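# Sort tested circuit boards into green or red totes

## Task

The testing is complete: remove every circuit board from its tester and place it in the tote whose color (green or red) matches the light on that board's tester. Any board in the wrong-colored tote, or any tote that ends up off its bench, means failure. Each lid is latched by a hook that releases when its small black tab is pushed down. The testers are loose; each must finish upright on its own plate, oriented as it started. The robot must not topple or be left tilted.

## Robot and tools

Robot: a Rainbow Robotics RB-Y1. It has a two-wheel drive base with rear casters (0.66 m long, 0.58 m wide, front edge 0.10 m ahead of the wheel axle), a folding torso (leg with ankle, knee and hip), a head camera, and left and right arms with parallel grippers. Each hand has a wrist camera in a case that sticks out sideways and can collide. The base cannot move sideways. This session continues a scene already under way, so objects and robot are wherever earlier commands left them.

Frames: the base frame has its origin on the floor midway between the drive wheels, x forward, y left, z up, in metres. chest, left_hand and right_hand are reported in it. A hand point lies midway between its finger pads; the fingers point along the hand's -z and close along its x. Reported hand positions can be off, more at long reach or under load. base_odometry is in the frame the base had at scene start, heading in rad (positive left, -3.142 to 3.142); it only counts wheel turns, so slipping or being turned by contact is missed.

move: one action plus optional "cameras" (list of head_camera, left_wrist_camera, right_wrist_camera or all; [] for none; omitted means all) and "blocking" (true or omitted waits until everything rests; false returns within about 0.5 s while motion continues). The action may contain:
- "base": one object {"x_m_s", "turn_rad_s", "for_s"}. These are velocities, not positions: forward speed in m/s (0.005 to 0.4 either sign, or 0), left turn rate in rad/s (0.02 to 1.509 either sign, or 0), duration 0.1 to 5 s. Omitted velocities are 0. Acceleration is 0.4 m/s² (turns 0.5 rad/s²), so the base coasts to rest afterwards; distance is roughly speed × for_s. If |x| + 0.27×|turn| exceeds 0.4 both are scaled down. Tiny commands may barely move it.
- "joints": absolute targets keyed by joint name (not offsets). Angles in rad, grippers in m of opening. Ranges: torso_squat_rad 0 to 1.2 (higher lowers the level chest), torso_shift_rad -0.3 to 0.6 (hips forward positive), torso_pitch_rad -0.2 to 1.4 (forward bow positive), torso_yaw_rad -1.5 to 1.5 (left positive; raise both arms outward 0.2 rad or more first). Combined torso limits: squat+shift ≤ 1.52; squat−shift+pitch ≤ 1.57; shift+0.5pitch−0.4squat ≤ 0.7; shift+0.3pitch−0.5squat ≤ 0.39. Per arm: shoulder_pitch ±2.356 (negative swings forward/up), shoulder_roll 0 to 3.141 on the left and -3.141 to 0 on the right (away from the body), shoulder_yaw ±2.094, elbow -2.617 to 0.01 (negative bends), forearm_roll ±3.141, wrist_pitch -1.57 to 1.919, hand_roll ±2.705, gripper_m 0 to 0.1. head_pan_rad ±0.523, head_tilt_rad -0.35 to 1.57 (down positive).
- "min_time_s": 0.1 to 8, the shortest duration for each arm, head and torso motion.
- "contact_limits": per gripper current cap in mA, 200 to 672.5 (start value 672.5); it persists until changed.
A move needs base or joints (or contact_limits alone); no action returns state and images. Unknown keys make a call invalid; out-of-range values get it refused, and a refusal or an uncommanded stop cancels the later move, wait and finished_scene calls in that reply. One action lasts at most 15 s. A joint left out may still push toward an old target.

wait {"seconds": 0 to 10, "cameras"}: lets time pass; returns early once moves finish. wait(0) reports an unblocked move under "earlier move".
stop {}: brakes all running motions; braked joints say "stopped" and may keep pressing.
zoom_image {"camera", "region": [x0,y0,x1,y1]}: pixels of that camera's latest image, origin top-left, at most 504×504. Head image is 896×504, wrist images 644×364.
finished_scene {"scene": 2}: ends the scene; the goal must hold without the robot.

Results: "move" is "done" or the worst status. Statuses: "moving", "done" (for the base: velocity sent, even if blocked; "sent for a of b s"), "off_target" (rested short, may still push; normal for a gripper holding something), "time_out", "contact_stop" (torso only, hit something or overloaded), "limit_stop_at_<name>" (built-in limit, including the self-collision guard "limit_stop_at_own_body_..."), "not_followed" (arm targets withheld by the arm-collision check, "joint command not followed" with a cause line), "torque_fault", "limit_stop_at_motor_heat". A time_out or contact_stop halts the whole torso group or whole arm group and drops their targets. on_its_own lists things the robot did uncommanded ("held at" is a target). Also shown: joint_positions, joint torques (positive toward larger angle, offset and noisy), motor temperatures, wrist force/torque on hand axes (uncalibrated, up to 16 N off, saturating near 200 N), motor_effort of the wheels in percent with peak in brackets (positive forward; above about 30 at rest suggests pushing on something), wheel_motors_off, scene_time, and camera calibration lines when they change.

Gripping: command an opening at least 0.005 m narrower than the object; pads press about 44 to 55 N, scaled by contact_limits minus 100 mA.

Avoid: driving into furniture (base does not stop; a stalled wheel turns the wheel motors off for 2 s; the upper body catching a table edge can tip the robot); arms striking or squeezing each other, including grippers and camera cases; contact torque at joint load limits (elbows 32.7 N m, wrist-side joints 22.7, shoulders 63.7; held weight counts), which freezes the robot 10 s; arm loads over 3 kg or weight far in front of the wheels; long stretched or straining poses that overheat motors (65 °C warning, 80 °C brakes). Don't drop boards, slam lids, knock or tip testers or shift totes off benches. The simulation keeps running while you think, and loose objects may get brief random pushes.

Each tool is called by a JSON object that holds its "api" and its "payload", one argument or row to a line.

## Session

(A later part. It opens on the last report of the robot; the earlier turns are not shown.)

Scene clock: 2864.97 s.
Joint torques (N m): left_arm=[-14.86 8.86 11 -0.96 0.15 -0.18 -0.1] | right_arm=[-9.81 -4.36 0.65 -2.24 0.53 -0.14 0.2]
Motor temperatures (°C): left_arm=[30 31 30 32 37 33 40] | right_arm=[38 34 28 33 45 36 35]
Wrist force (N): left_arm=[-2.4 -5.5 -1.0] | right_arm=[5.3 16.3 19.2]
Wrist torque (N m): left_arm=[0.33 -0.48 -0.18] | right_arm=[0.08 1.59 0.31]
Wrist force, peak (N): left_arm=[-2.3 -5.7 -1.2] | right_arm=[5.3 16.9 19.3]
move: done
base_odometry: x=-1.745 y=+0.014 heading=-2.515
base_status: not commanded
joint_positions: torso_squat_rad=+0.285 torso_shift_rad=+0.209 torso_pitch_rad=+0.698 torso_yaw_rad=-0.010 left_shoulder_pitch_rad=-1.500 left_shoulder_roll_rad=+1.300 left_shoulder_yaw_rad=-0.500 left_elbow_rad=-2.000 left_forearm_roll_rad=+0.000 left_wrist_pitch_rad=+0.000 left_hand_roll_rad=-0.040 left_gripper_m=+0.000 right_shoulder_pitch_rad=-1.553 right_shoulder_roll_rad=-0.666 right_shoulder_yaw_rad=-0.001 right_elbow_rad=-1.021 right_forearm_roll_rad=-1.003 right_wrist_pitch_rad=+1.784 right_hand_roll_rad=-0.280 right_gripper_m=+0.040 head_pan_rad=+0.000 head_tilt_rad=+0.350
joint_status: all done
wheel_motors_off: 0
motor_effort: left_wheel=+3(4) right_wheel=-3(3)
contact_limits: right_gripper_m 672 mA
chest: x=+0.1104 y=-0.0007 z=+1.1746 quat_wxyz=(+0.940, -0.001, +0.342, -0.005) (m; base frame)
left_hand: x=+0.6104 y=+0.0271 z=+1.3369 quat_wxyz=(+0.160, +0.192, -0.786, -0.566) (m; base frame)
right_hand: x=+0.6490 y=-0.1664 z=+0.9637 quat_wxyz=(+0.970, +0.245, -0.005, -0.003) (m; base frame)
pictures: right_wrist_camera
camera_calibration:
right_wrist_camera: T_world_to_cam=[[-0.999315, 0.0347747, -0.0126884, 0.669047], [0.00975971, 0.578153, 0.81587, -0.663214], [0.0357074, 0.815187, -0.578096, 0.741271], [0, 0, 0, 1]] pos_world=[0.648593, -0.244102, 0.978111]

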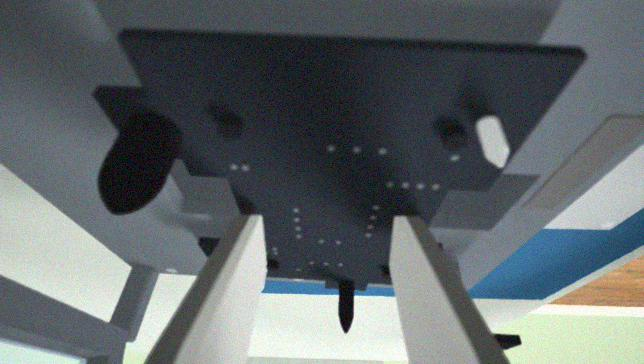

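{"api": "move", "payload": {
  "joints": {"torso_squat_rad":0.2},
  "min_time_s": 2,
  "cameras": []
}}

{"api": "move", "payload": {
  "joints": {"right_gripper_m":0.085},
  "cameras": []
}}

{"api": "move", "payload": {
  "joints": {"torso_squat_rad":0.278},
  "cameras": []
}}

{"api": "move", "payload": {
  "joints": {"right_gripper_m":0.045},
  "cameras": ["right_wrist_camera"]
}}

{"api": "move", "payload": {
  "joints": {"torso_squat_rad":0.255},
  "min_time_s": 2,
  "cameras": ["right_wrist_camera"]
}}

Scene clock: 2875.23 s.
Joint torques (N m): left_arm=[-15.09 8.63 11.18 -1.08 0.29 -0.11 -0.13] | right_arm=[-19.38 -8.41 -3.08 -6.19 -0.49 -0.65 0.32]
Motor temperatures (°C): left_arm=[30 31 30 32 37 33 40] | right_arm=[38 34 28 33 45 36 35]
Wrist force (N): left_arm=[-2.7 -5.5 -1.2] | right_arm=[2.4 8.3 -12.6]
Wrist torque (N m): left_arm=[0.32 -0.53 -0.19] | right_arm=[0.05 0.83 0.52]
Wrist force, peak (N): left_arm=[-2.6 -5.9 -1.1] | right_arm=[5.0 17.0 19.7]
move: done
base_odometry: x=-1.745 y=+0.014 heading=-2.515
base_status: not commanded
joint_positions: torso_squat_rad=+0.200 torso_shift_rad=+0.210 torso_pitch_rad=+0.700 torso_yaw_rad=-0.010 left_shoulder_pitch_rad=-1.500 left_shoulder_roll_rad=+1.300 left_shoulder_yaw_rad=-0.500 left_elbow_rad=-2.000 left_forearm_roll_rad=+0.000 left_wrist_pitch_rad=+0.000 left_hand_roll_rad=-0.040 left_gripper_m=+0.000 right_shoulder_pitch_rad=-1.551 right_shoulder_roll_rad=-0.665 right_shoulder_yaw_rad=+0.000 right_elbow_rad=-1.020 right_forearm_roll_rad=-1.003 right_wrist_pitch_rad=+1.784 right_hand_roll_rad=-0.280 right_gripper_m=+0.040 head_pan_rad=+0.000 head_tilt_rad=+0.350
joint_status: all done
wheel_motors_off: 0
motor_effort: left_wheel=+5(6) right_wheel=-2(3)
contact_limits: right_gripper_m 672 mA
chest: x=+0.1142 y=-0.0007 z=+1.1882 quat_wxyz=(+0.939, -0.001, +0.343, -0.005) (m; base frame)
left_hand: x=+0.6145 y=+0.0271 z=+1.3496 quat_wxyz=(+0.161, +0.192, -0.785, -0.566) (m; base frame)
right_hand: x=+0.6515 y=-0.1664 z=+0.9747 quat_wxyz=(+0.970, +0.244, -0.002, -0.004) (m; base frame)
pictures: none
No camera images: "cameras" was empty.

Scene clock: 2876.23 s.
Joint torques (N m): left_arm=[-14.73 8.79 10.98 -1.01 0.19 -0.04 -0.07] | right_arm=[-19.47 -8.43 -3.37 -6.11 -0.5 -0.64 0.38]
Motor temperatures (°C): left_arm=[30 31 30 32 37 33 40] | right_arm=[38 34 28 33 45 36 35]
Wrist force (N): left_arm=[-2.5 -5.3 -1.2] | right_arm=[2.1 8.1 -12.5]
Wrist torque (N m): left_arm=[0.30 -0.50 -0.18] | right_arm=[0.09 0.81 0.51]
Wrist force, peak (N): left_arm=[-2.7 -5.8 -1.1] | right_arm=[2.1 8.2 -12.9]
move: done
base_odometry: x=-1.745 y=+0.014 heading=-2.515
base_status: not commanded
joint_positions: torso_squat_rad=+0.200 torso_shift_rad=+0.210 torso_pitch_rad=+0.700 torso_yaw_rad=-0.010 left_shoulder_pitch_rad=-1.500 left_shoulder_roll_rad=+1.300 left_shoulder_yaw_rad=-0.500 left_elbow_rad=-2.000 left_forearm_roll_rad=+0.000 left_wrist_pitch_rad=+0.000 left_hand_roll_rad=-0.040 left_gripper_m=+0.000 right_shoulder_pitch_rad=-1.551 right_shoulder_roll_rad=-0.665 right_shoulder_yaw_rad=+0.000 right_elbow_rad=-1.020 right_forearm_roll_rad=-1.003 right_wrist_pitch_rad=+1.784 right_hand_roll_rad=-0.280 right_gripper_m=+0.085 head_pan_rad=+0.000 head_tilt_rad=+0.350
joint_status: all done
wheel_motors_off: 0
motor_effort: left_wheel=+3(4) right_wheel=-1(3)
contact_limits: right_gripper_m 672 mA
chest: x=+0.1142 y=-0.0007 z=+1.1882 quat_wxyz=(+0.939, -0.001, +0.343, -0.005) (m; base frame)
left_hand: x=+0.6145 y=+0.0271 z=+1.3496 quat_wxyz=(+0.161, +0.192, -0.785, -0.566) (m; base frame)
right_hand: x=+0.6515 y=-0.1664 z=+0.9747 quat_wxyz=(+0.970, +0.244, -0.002, -0.004) (m; base frame)
pictures: none
No camera images: "cameras" was empty.

Scene clock: 2877.23 s.
Joint torques (N m): left_arm=[-14.69 8.77 10.99 -1.02 0.24 -0.17 -0.11] | right_arm=[-19.84 -8.85 -3.23 -6.35 -0.51 -0.63 0.29]
Motor temperatures (°C): left_arm=[30 31 30 32 37 33 40] | right_arm=[37 34 28 33 45 36 35]
Wrist force (N): left_arm=[-2.3 -5.5 -0.6] | right_arm=[2.2 8.3 -12.6]
Wrist torque (N m): left_arm=[0.32 -0.49 -0.17] | right_arm=[0.08 0.82 0.52]
Wrist force, peak (N): left_arm=[-2.3 -5.8 -1.3] | right_arm=[2.4 8.5 -12.9]
move: done
base_odometry: x=-1.745 y=+0.014 heading=-2.515
base_status: not commanded
joint_positions: torso_squat_rad=+0.278 torso_shift_rad=+0.210 torso_pitch_rad=+0.700 torso_yaw_rad=-0.010 left_shoulder_pitch_rad=-1.500 left_shoulder_roll_rad=+1.300 left_shoulder_yaw_rad=-0.500 left_elbow_rad=-2.000 left_forearm_roll_rad=+0.000 left_wrist_pitch_rad=+0.000 left_hand_roll_rad=-0.040 left_gripper_m=+0.000 right_shoulder_pitch_rad=-1.551 right_shoulder_roll_rad=-0.665 right_shoulder_yaw_rad=+0.000 right_elbow_rad=-1.020 right_forearm_roll_rad=-1.003 right_wrist_pitch_rad=+1.784 right_hand_roll_rad=-0.280 right_gripper_m=+0.085 head_pan_rad=+0.000 head_tilt_rad=+0.350
joint_status: all done
wheel_motors_off: 0
motor_effort: left_wheel=+4(5) right_wheel=-2(3)
contact_limits: right_gripper_m 672 mA
chest: x=+0.1115 y=-0.0007 z=+1.1756 quat_wxyz=(+0.939, -0.001, +0.343, -0.005) (m; base frame)
left_hand: x=+0.6117 y=+0.0271 z=+1.3371 quat_wxyz=(+0.160, +0.192, -0.785, -0.566) (m; base frame)
right_hand: x=+0.6488 y=-0.1663 z=+0.9621 quat_wxyz=(+0.970, +0.244, -0.002, -0.004) (m; base frame)
pictures: none
No camera images: "cameras" was empty.

Scene clock: 2878.17 s.
Joint torques (N m): left_arm=[-14.76 8.72 10.93 -0.86 0.28 -0.12 -0.11] | right_arm=[-21.47 -9.79 -3.97 -6.94 -0.23 -2.67 0.22]
Motor temperatures (°C): left_arm=[30 31 30 32 37 33 40] | right_arm=[37 34 28 33 45 36 35]
Wrist force (N): left_arm=[-2.1 -5.2 -1.0] | right_arm=[-7.3 9.7 -9.8]
Wrist torque (N m): left_arm=[0.28 -0.45 -0.19] | right_arm=[0.05 1.15 0.43]
Wrist force, peak (N): left_arm=[-2.3 -5.7 -1.1] | right_arm=[-10.1 9.7 -11.0]
move: off_target
base_odometry: x=-1.745 y=+0.014 heading=-2.515
base_status: not commanded
joint_positions: torso_squat_rad=+0.278 torso_shift_rad=+0.210 torso_pitch_rad=+0.700 torso_yaw_rad=-0.010 left_shoulder_pitch_rad=-1.500 left_shoulder_roll_rad=+1.300 left_shoulder_yaw_rad=-0.500 left_elbow_rad=-2.000 left_forearm_roll_rad=+0.000 left_wrist_pitch_rad=+0.000 left_hand_roll_rad=-0.040 left_gripper_m=+0.000 right_shoulder_pitch_rad=-1.550 right_shoulder_roll_rad=-0.664 right_shoulder_yaw_rad=+0.000 right_elbow_rad=-1.020 right_forearm_roll_rad=-1.003 right_wrist_pitch_rad=+1.785 right_hand_roll_rad=-0.280 right_gripper_m=+0.057 head_pan_rad=+0.000 head_tilt_rad=+0.350
joint_status: right_gripper_m off_target (ended at +0.057, target +0.045)
wheel_motors_off: 0
motor_effort: left_wheel=+4(5) right_wheel=-1(3)
contact_limits: right_gripper_m 672 mA
chest: x=+0.1114 y=-0.0007 z=+1.1756 quat_wxyz=(+0.939, -0.001, +0.343, -0.005) (m; base frame)
left_hand: x=+0.6116 y=+0.0271 z=+1.3372 quat_wxyz=(+0.160, +0.192, -0.785, -0.566) (m; base frame)
right_hand: x=+0.6484 y=-0.1663 z=+0.9619 quat_wxyz=(+0.970, +0.244, -0.001, -0.004) (m; base frame)
pictures: right_wrist_camera
camera_calibration:
right_wrist_camera: T_world_to_cam=[[-0.999396, 0.034219, -0.00613629, 0.662081], [0.0148154, 0.578892, 0.815269, -0.664296], [0.03145, 0.814686, -0.579049, 0.743761], [0, 0, 0, 1]] pos_world=[0.648132, -0.244031, 0.976318]

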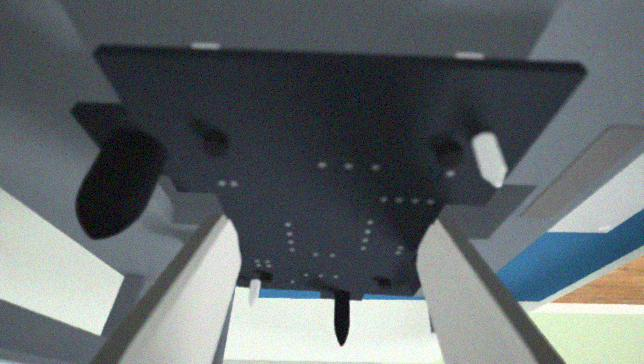

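Scene clock: 2880.43 s.
Joint torques (N m): left_arm=[-14.77 8.8 11 -1.01 0.17 -0.18 -0.18] | right_arm=[-27.57 -13.1 -7.21 -9.55 -1 -2.66 0.19]
Motor temperatures (°C): left_arm=[30 31 30 32 37 33 40] | right_arm=[37 34 28 33 45 36 35]
Wrist force (N): left_arm=[-2.5 -5.3 -1.4] | right_arm=[-4.6 4.5 -27.2]
Wrist torque (N m): left_arm=[0.30 -0.52 -0.20] | right_arm=[0.05 0.97 0.39]
Wrist force, peak (N): left_arm=[-2.3 -5.6 -1.4] | right_arm=[-4.5 3.7 -28.8]
move: done
base_odometry: x=-1.745 y=+0.014 heading=-2.515
base_status: not commanded
joint_positions: torso_squat_rad=+0.255 torso_shift_rad=+0.210 torso_pitch_rad=+0.700 torso_yaw_rad=-0.010 left_shoulder_pitch_rad=-1.500 left_shoulder_roll_rad=+1.300 left_shoulder_yaw_rad=-0.500 left_elbow_rad=-2.000 left_forearm_roll_rad=+0.000 left_wrist_pitch_rad=+0.000 left_hand_roll_rad=-0.040 left_gripper_m=+0.000 right_shoulder_pitch_rad=-1.549 right_shoulder_roll_rad=-0.663 right_shoulder_yaw_rad=+0.001 right_elbow_rad=-1.019 right_forearm_roll_rad=-1.003 right_wrist_pitch_rad=+1.785 right_hand_roll_rad=-0.280 right_gripper_m=+0.057 head_pan_rad=+0.000 head_tilt_rad=+0.350
joint_status: all done
wheel_motors_off: 0
motor_effort: left_wheel=+4(5) right_wheel=-3(4)
contact_limits: right_gripper_m 672 mA
chest: x=+0.1127 y=-0.0007 z=+1.1795 quat_wxyz=(+0.939, -0.001, +0.343, -0.005) (m; base frame)
left_hand: x=+0.6131 y=+0.0272 z=+1.3407 quat_wxyz=(+0.161, +0.192, -0.785, -0.566) (m; base frame)
right_hand: x=+0.6490 y=-0.1662 z=+0.9641 quat_wxyz=(+0.970, +0.244, +0.000, -0.004) (m; base frame)
pictures: right_wrist_camera
camera_calibration:
right_wrist_camera: T_world_to_cam=[[-0.999419, 0.0339734, -0.00274129, 0.659361], [0.0174561, 0.579274, 0.814946, -0.667566], [0.0292745, 0.814424, -0.579531, 0.746815], [0, 0, 0, 1]] pos_world=[0.648768, -0.243921, 0.97864]

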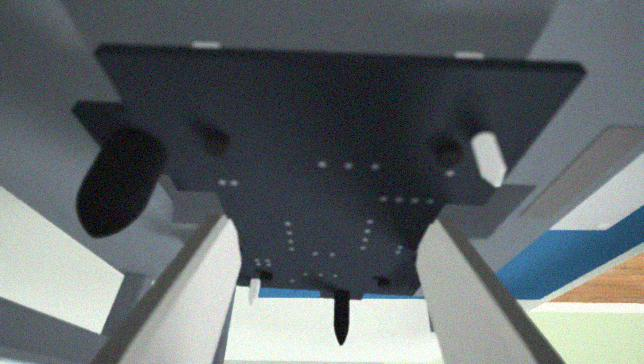

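{"api": "move", "payload": {
  "joints": {"torso_squat_rad":0.238},
  "min_time_s": 2,
  "cameras": ["right_wrist_camera"]
}}

{"api": "move", "payload": {
  "joints": {"torso_squat_rad":0.222},
  "min_time_s": 2,
  "cameras": ["right_wrist_camera"]
}}

Scene clock: 2891.57 s.
Joint torques (N m): left_arm=[-14.89 8.6 11.14 -0.91 0.26 -0.15 -0.07] | right_arm=[-28.38 -13.41 -7.1 -9.95 -1.38 -1.99 0.25]
Motor temperatures (°C): left_arm=[30 31 30 32 37 33 40] | right_arm=[38 34 28 33 45 36 35]
Wrist force (N): left_arm=[-2.3 -5.7 -1.0] | right_arm=[-2.0 3.6 -28.4]
Wrist torque (N m): left_arm=[0.33 -0.51 -0.19] | right_arm=[0.05 0.85 0.51]
Wrist force, peak (N): left_arm=[-2.6 -5.7 -1.0] | right_arm=[-3.8 2.8 -30.1]
move: done
base_odometry: x=-1.745 y=+0.014 heading=-2.515
base_status: not commanded
joint_positions: torso_squat_rad=+0.238 torso_shift_rad=+0.210 torso_pitch_rad=+0.701 torso_yaw_rad=-0.010 left_shoulder_pitch_rad=-1.500 left_shoulder_roll_rad=+1.300 left_shoulder_yaw_rad=-0.500 left_elbow_rad=-2.000 left_forearm_roll_rad=+0.000 left_wrist_pitch_rad=+0.000 left_hand_roll_rad=-0.040 left_gripper_m=+0.000 right_shoulder_pitch_rad=-1.549 right_shoulder_roll_rad=-0.663 right_shoulder_yaw_rad=+0.001 right_elbow_rad=-1.019 right_forearm_roll_rad=-1.003 right_wrist_pitch_rad=+1.784 right_hand_roll_rad=-0.280 right_gripper_m=+0.056 head_pan_rad=+0.000 head_tilt_rad=+0.350
joint_status: all done
wheel_motors_off: 0
motor_effort: left_wheel=+4(5) right_wheel=-3(3)
contact_limits: right_gripper_m 672 mA
chest: x=+0.1134 y=-0.0007 z=+1.1824 quat_wxyz=(+0.939, -0.001, +0.343, -0.005) (m; base frame)
left_hand: x=+0.6137 y=+0.0272 z=+1.3435 quat_wxyz=(+0.161, +0.192, -0.785, -0.566) (m; base frame)
right_hand: x=+0.6496 y=-0.1662 z=+0.9668 quat_wxyz=(+0.970, +0.244, +0.000, -0.004) (m; base frame)
pictures: right_wrist_camera
camera_calibration:
right_wrist_camera: T_world_to_cam=[[-0.999416, 0.0340817, -0.00258571, 0.659842], [0.0176484, 0.579347, 0.81489, -0.669816], [0.0292709, 0.814368, -0.57961, 0.74844], [0, 0, 0, 1]] pos_world=[0.64937, -0.243938, 0.981336]

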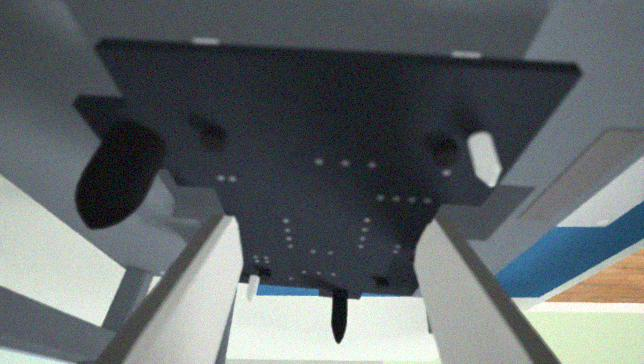

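Scene clock: 2893.87 s.
Joint torques (N m): left_arm=[-14.67 8.81 11.18 -0.98 0.15 -0.13 -0.06] | right_arm=[-22.72 -11.65 -5.6 -7.48 -0.8 -0.54 0.22]
Motor temperatures (°C): left_arm=[30 31 30 32 37 33 40] | right_arm=[38 34 28 33 45 36 35]
Wrist force (N): left_arm=[-2.2 -5.7 -1.0] | right_arm=[2.3 8.4 -12.9]
Wrist torque (N m): left_arm=[0.34 -0.47 -0.18] | right_arm=[0.04 0.83 0.51]
Wrist force, peak (N): left_arm=[-3.0 -6.3 -1.2] | right_arm=[-2.4 3.5 -28.5]
move: done
base_odometry: x=-1.745 y=+0.014 heading=-2.515
base_status: not commanded
joint_positions: torso_squat_rad=+0.222 torso_shift_rad=+0.210 torso_pitch_rad=+0.700 torso_yaw_rad=-0.010 left_shoulder_pitch_rad=-1.500 left_shoulder_roll_rad=+1.300 left_shoulder_yaw_rad=-0.500 left_elbow_rad=-2.000 left_forearm_roll_rad=+0.000 left_wrist_pitch_rad=+0.000 left_hand_roll_rad=-0.040 left_gripper_m=+0.000 right_shoulder_pitch_rad=-1.550 right_shoulder_roll_rad=-0.664 right_shoulder_yaw_rad=+0.000 right_elbow_rad=-1.020 right_forearm_roll_rad=-1.003 right_wrist_pitch_rad=+1.784 right_hand_roll_rad=-0.280 right_gripper_m=+0.045 head_pan_rad=+0.000 head_tilt_rad=+0.350
joint_status: all done
wheel_motors_off: 0
on_its_own: right_gripper_m moved -0.011 to your old target +0.045
motor_effort: left_wheel=+4(5) right_wheel=-1(3)
contact_limits: right_gripper_m 672 mA
chest: x=+0.1136 y=-0.0007 z=+1.1850 quat_wxyz=(+0.939, -0.001, +0.343, -0.005) (m; base frame)
left_hand: x=+0.6138 y=+0.0272 z=+1.3465 quat_wxyz=(+0.161, +0.192, -0.785, -0.566) (m; base frame)
right_hand: x=+0.6505 y=-0.1660 z=+0.9708 quat_wxyz=(+0.970, +0.244, -0.001, -0.004) (m; base frame)
pictures: right_wrist_camera
camera_calibration:
right_wrist_camera: T_world_to_cam=[[-0.999407, 0.0339674, -0.00556931, 0.663592], [0.0151313, 0.578875, 0.815276, -0.671977], [0.0309168, 0.814709, -0.579046, 0.748997], [0, 0, 0, 1]] pos_world=[0.65021, -0.243764, 0.985246]

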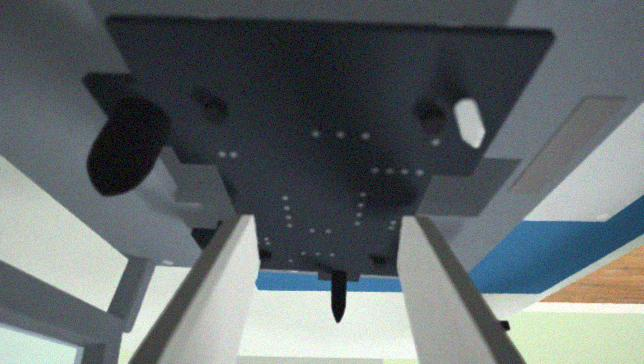

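{"api": "move", "payload": {
  "joints": {"torso_squat_rad":0.2,"right_gripper_m":0.085},
  "cameras": []
}}

{"api": "move", "payload": {
  "joints": {"torso_squat_rad":0.264},
  "cameras": []
}}

{"api": "move", "payload": {
  "joints": {"right_gripper_m":0.045},
  "cameras": ["right_wrist_camera","head_camera"]
}}

{"api": "move", "payload": {
  "joints": {"torso_squat_rad":0.235},
  "min_time_s": 2,
  "cameras": ["right_wrist_camera","head_camera"]
}}

Scene clock: 2938.40 s.
Joint torques (N m): left_arm=[-14.85 8.86 11.04 -0.94 0.15 -0.12 -0.06] | right_arm=[-22.71 -11.89 -5.47 -7.31 -0.65 -0.68 0.32]
Motor temperatures (°C): left_arm=[30 31 30 32 37 33 40] | right_arm=[37 34 28 33 45 36 35]
Wrist force (N): left_arm=[-2.7 -5.8 -1.2] | right_arm=[2.1 8.1 -12.5]
Wrist torque (N m): left_arm=[0.33 -0.53 -0.18] | right_arm=[0.09 0.81 0.51]
Wrist force, peak (N): left_arm=[-2.3 -6.1 -1.0] | right_arm=[2.5 8.3 -13.0]
move: done
base_odometry: x=-1.745 y=+0.014 heading=-2.515
base_status: not commanded
joint_positions: torso_squat_rad=+0.200 torso_shift_rad=+0.210 torso_pitch_rad=+0.700 torso_yaw_rad=-0.010 left_shoulder_pitch_rad=-1.500 left_shoulder_roll_rad=+1.300 left_shoulder_yaw_rad=-0.500 left_elbow_rad=-2.000 left_forearm_roll_rad=+0.000 left_wrist_pitch_rad=+0.000 left_hand_roll_rad=-0.040 left_gripper_m=+0.000 right_shoulder_pitch_rad=-1.550 right_shoulder_roll_rad=-0.664 right_shoulder_yaw_rad=+0.000 right_elbow_rad=-1.020 right_forearm_roll_rad=-1.003 right_wrist_pitch_rad=+1.784 right_hand_roll_rad=-0.280 right_gripper_m=+0.085 head_pan_rad=+0.000 head_tilt_rad=+0.350
joint_status: all done
wheel_motors_off: 0
motor_effort: left_wheel=+4(5) right_wheel=-3(4)
contact_limits: right_gripper_m 672 mA
chest: x=+0.1142 y=-0.0007 z=+1.1882 quat_wxyz=(+0.939, -0.001, +0.343, -0.005) (m; base frame)
left_hand: x=+0.6144 y=+0.0272 z=+1.3497 quat_wxyz=(+0.161, +0.192, -0.785, -0.566) (m; base frame)
right_hand: x=+0.6511 y=-0.1660 z=+0.9740 quat_wxyz=(+0.970, +0.244, -0.001, -0.004) (m; base frame)
pictures: none
No camera images: "cameras" was empty.

Scene clock: 2939.33 s.
Joint torques (N m): left_arm=[-14.75 8.98 11.23 -0.91 0.18 -0.11 -0.07] | right_arm=[-22.01 -11.67 -5.74 -7.4 -0.73 -0.54 0.32]
Motor temperatures (°C): left_arm=[30 31 30 32 37 33 40] | right_arm=[37 34 28 33 45 36 35]
Wrist force (N): left_arm=[-2.3 -5.5 -1.3] | right_arm=[2.2 8.4 -13.0]
Wrist torque (N m): left_arm=[0.32 -0.48 -0.18] | right_arm=[0.05 0.82 0.52]
Wrist force, peak (N): left_arm=[-2.5 -5.8 -1.0] | right_arm=[2.2 8.4 -13.0]
move: done
base_odometry: x=-1.745 y=+0.014 heading=-2.515
base_status: not commanded
joint_positions: torso_squat_rad=+0.264 torso_shift_rad=+0.210 torso_pitch_rad=+0.700 torso_yaw_rad=-0.010 left_shoulder_pitch_rad=-1.500 left_shoulder_roll_rad=+1.300 left_shoulder_yaw_rad=-0.500 left_elbow_rad=-2.000 left_forearm_roll_rad=+0.000 left_wrist_pitch_rad=+0.000 left_hand_roll_rad=-0.040 left_gripper_m=+0.000 right_shoulder_pitch_rad=-1.550 right_shoulder_roll_rad=-0.664 right_shoulder_yaw_rad=+0.000 right_elbow_rad=-1.020 right_forearm_roll_rad=-1.003 right_wrist_pitch_rad=+1.784 right_hand_roll_rad=-0.280 right_gripper_m=+0.085 head_pan_rad=+0.000 head_tilt_rad=+0.350
joint_status: all done
wheel_motors_off: 0
motor_effort: left_wheel=+4(5) right_wheel=-4(4)
contact_limits: right_gripper_m 672 mA
chest: x=+0.1120 y=-0.0007 z=+1.1781 quat_wxyz=(+0.939, -0.001, +0.343, -0.005) (m; base frame)
left_hand: x=+0.6122 y=+0.0272 z=+1.3397 quat_wxyz=(+0.160, +0.192, -0.785, -0.566) (m; base frame)
right_hand: x=+0.6490 y=-0.1660 z=+0.9641 quat_wxyz=(+0.970, +0.244, -0.001, -0.004) (m; base frame)
pictures: none
No camera images: "cameras" was empty.

Scene clock: 2940.27 s.
Joint torques (N m): left_arm=[-14.96 8.8 10.97 -0.95 0.19 -0.08 -0.02] | right_arm=[-23.43 -12.18 -5.29 -7.15 1.28 -6.2 0.22]
Motor temperatures (°C): left_arm=[30 31 30 32 37 33 40] | right_arm=[37 34 28 33 45 36 35]
Wrist force (N): left_arm=[-2.4 -5.2 -1.1] | right_arm=[-24.0 11.3 -8.9]
Wrist torque (N m): left_arm=[0.26 -0.51 -0.19] | right_arm=[0.16 1.09 0.50]
Wrist force, peak (N): left_arm=[-2.6 -5.5 -1.2] | right_arm=[-26.5 11.6 -5.4]
move: done
base_odometry: x=-1.745 y=+0.014 heading=-2.515
base_status: not commanded
joint_positions: torso_squat_rad=+0.264 torso_shift_rad=+0.209 torso_pitch_rad=+0.699 torso_yaw_rad=-0.010 left_shoulder_pitch_rad=-1.500 left_shoulder_roll_rad=+1.300 left_shoulder_yaw_rad=-0.500 left_elbow_rad=-2.000 left_forearm_roll_rad=+0.000 left_wrist_pitch_rad=+0.000 left_hand_roll_rad=-0.040 left_gripper_m=+0.000 right_shoulder_pitch_rad=-1.550 right_shoulder_roll_rad=-0.664 right_shoulder_yaw_rad=+0.000 right_elbow_rad=-1.020 right_forearm_roll_rad=-1.004 right_wrist_pitch_rad=+1.785 right_hand_roll_rad=-0.280 right_gripper_m=+0.045 head_pan_rad=+0.000 head_tilt_rad=+0.350
joint_status: all done
wheel_motors_off: 0
motor_effort: left_wheel=+5(6) right_wheel=+2(3)
contact_limits: right_gripper_m 672 mA
chest: x=+0.1117 y=-0.0007 z=+1.1783 quat_wxyz=(+0.940, -0.001, +0.342, -0.005) (m; base frame)
left_hand: x=+0.6118 y=+0.0271 z=+1.3401 quat_wxyz=(+0.160, +0.192, -0.785, -0.566) (m; base frame)
right_hand: x=+0.6483 y=-0.1661 z=+0.9644 quat_wxyz=(+0.970, +0.244, -0.001, -0.004) (m; base frame)
pictures: head_camera, right_wrist_camera
camera_calibration:
head_camera: T_world_to_cam=[[0.027001, -0.998739, 0.0423136, -0.065393], [-0.846238, -0.0453695, -0.530871, 0.975864], [0.532121, -0.0214734, -0.846396, 0.916966], [0, 0, 0, 1]] pos_world=[0.339642, -0.00134584, 1.29694]
right_wrist_camera: T_world_to_cam=[[-0.999434, 0.0332672, -0.00494492, 0.660715], [0.0152327, 0.57882, 0.815313, -0.666812], [0.0299854, 0.814776, -0.579, 0.745945], [0, 0, 0, 1]] pos_world=[0.648131, -0.243794, 0.978829]

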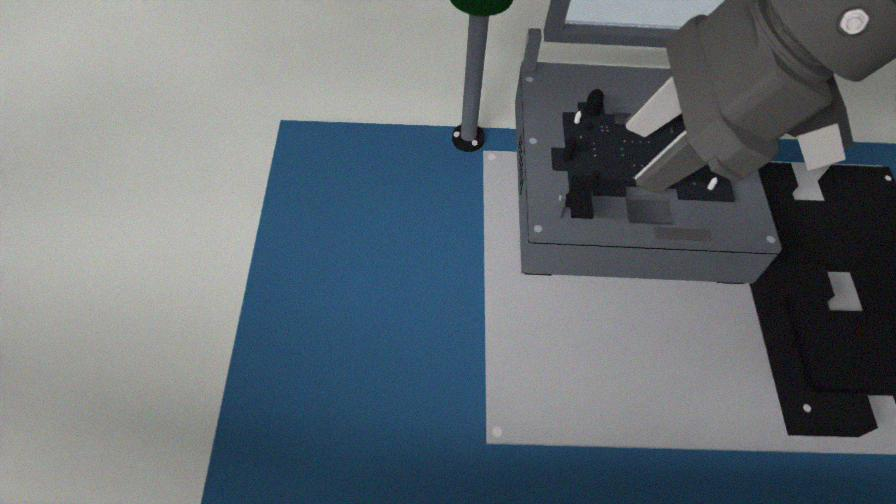

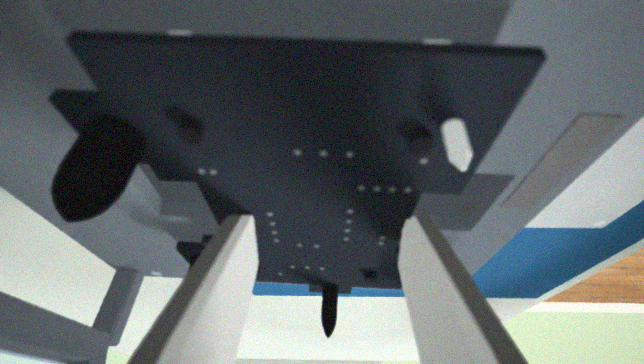

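Scene clock: 2942.53 s.
Joint torques (N m): left_arm=[-14.8 8.83 10.99 -0.96 0.16 -0.14 -0.12] | right_arm=[-22.7 -11.76 -5.45 -7.45 -0.67 -0.63 0.23]
Motor temperatures (°C): left_arm=[30 31 30 32 37 33 40] | right_arm=[37 34 28 33 45 36 35]
Wrist force (N): left_arm=[-2.6 -5.4 -1.5] | right_arm=[2.2 8.4 -12.7]
Wrist torque (N m): left_arm=[0.30 -0.50 -0.19] | right_arm=[0.05 0.81 0.53]
Wrist force, peak (N): left_arm=[-2.6 -5.7 -1.2] | right_arm=[-24.0 8.7 -15.5]
move: done
base_odometry: x=-1.745 y=+0.014 heading=-2.515
base_status: not commanded
joint_positions: torso_squat_rad=+0.235 torso_shift_rad=+0.210 torso_pitch_rad=+0.700 torso_yaw_rad=-0.010 left_shoulder_pitch_rad=-1.500 left_shoulder_roll_rad=+1.300 left_shoulder_yaw_rad=-0.500 left_elbow_rad=-2.000 left_forearm_roll_rad=+0.000 left_wrist_pitch_rad=+0.000 left_hand_roll_rad=-0.040 left_gripper_m=+0.000 right_shoulder_pitch_rad=-1.550 right_shoulder_roll_rad=-0.664 right_shoulder_yaw_rad=+0.000 right_elbow_rad=-1.020 right_forearm_roll_rad=-1.003 right_wrist_pitch_rad=+1.784 right_hand_roll_rad=-0.280 right_gripper_m=+0.045 head_pan_rad=+0.000 head_tilt_rad=+0.350
joint_status: all done
wheel_motors_off: 0
motor_effort: left_wheel=+6(7) right_wheel=+0(2)
contact_limits: right_gripper_m 672 mA
chest: x=+0.1131 y=-0.0007 z=+1.1830 quat_wxyz=(+0.939, -0.001, +0.343, -0.005) (m; base frame)
left_hand: x=+0.6134 y=+0.0271 z=+1.3445 quat_wxyz=(+0.161, +0.192, -0.785, -0.566) (m; base frame)
right_hand: x=+0.6500 y=-0.1660 z=+0.9688 quat_wxyz=(+0.970, +0.244, -0.001, -0.004) (m; base frame)
pictures: head_camera, right_wrist_camera
camera_calibration:
head_camera: T_world_to_cam=[[0.0270354, -0.998739, 0.0422935, -0.0656157], [-0.846582, -0.0453741, -0.530321, 0.979016], [0.531572, -0.0214675, -0.846741, 0.920645], [0, 0, 0, 1]] pos_world=[0.341202, -0.00134717, 1.30152]
right_wrist_camera: T_world_to_cam=[[-0.999407, 0.0339694, -0.00556093, 0.663128], [0.0151385, 0.578853, 0.815291, -0.670355], [0.0309139, 0.814724, -0.579025, 0.747838], [0, 0, 0, 1]] pos_world=[0.649764, -0.243771, 0.983239]

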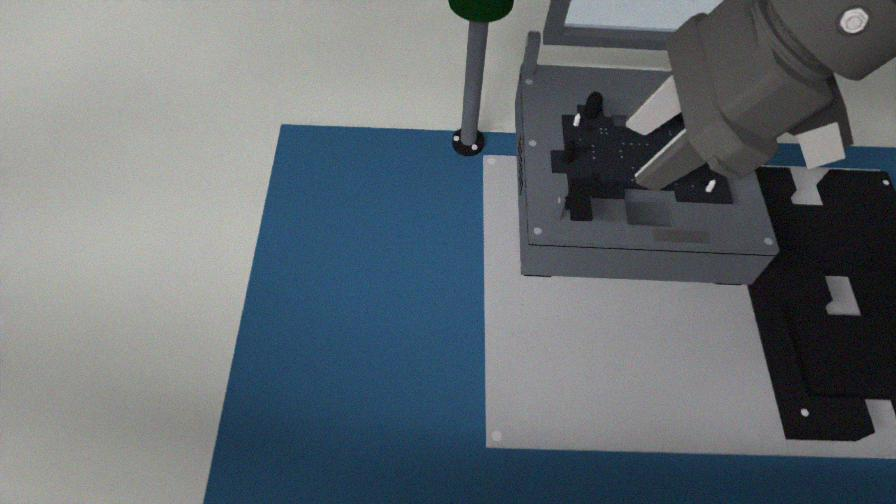

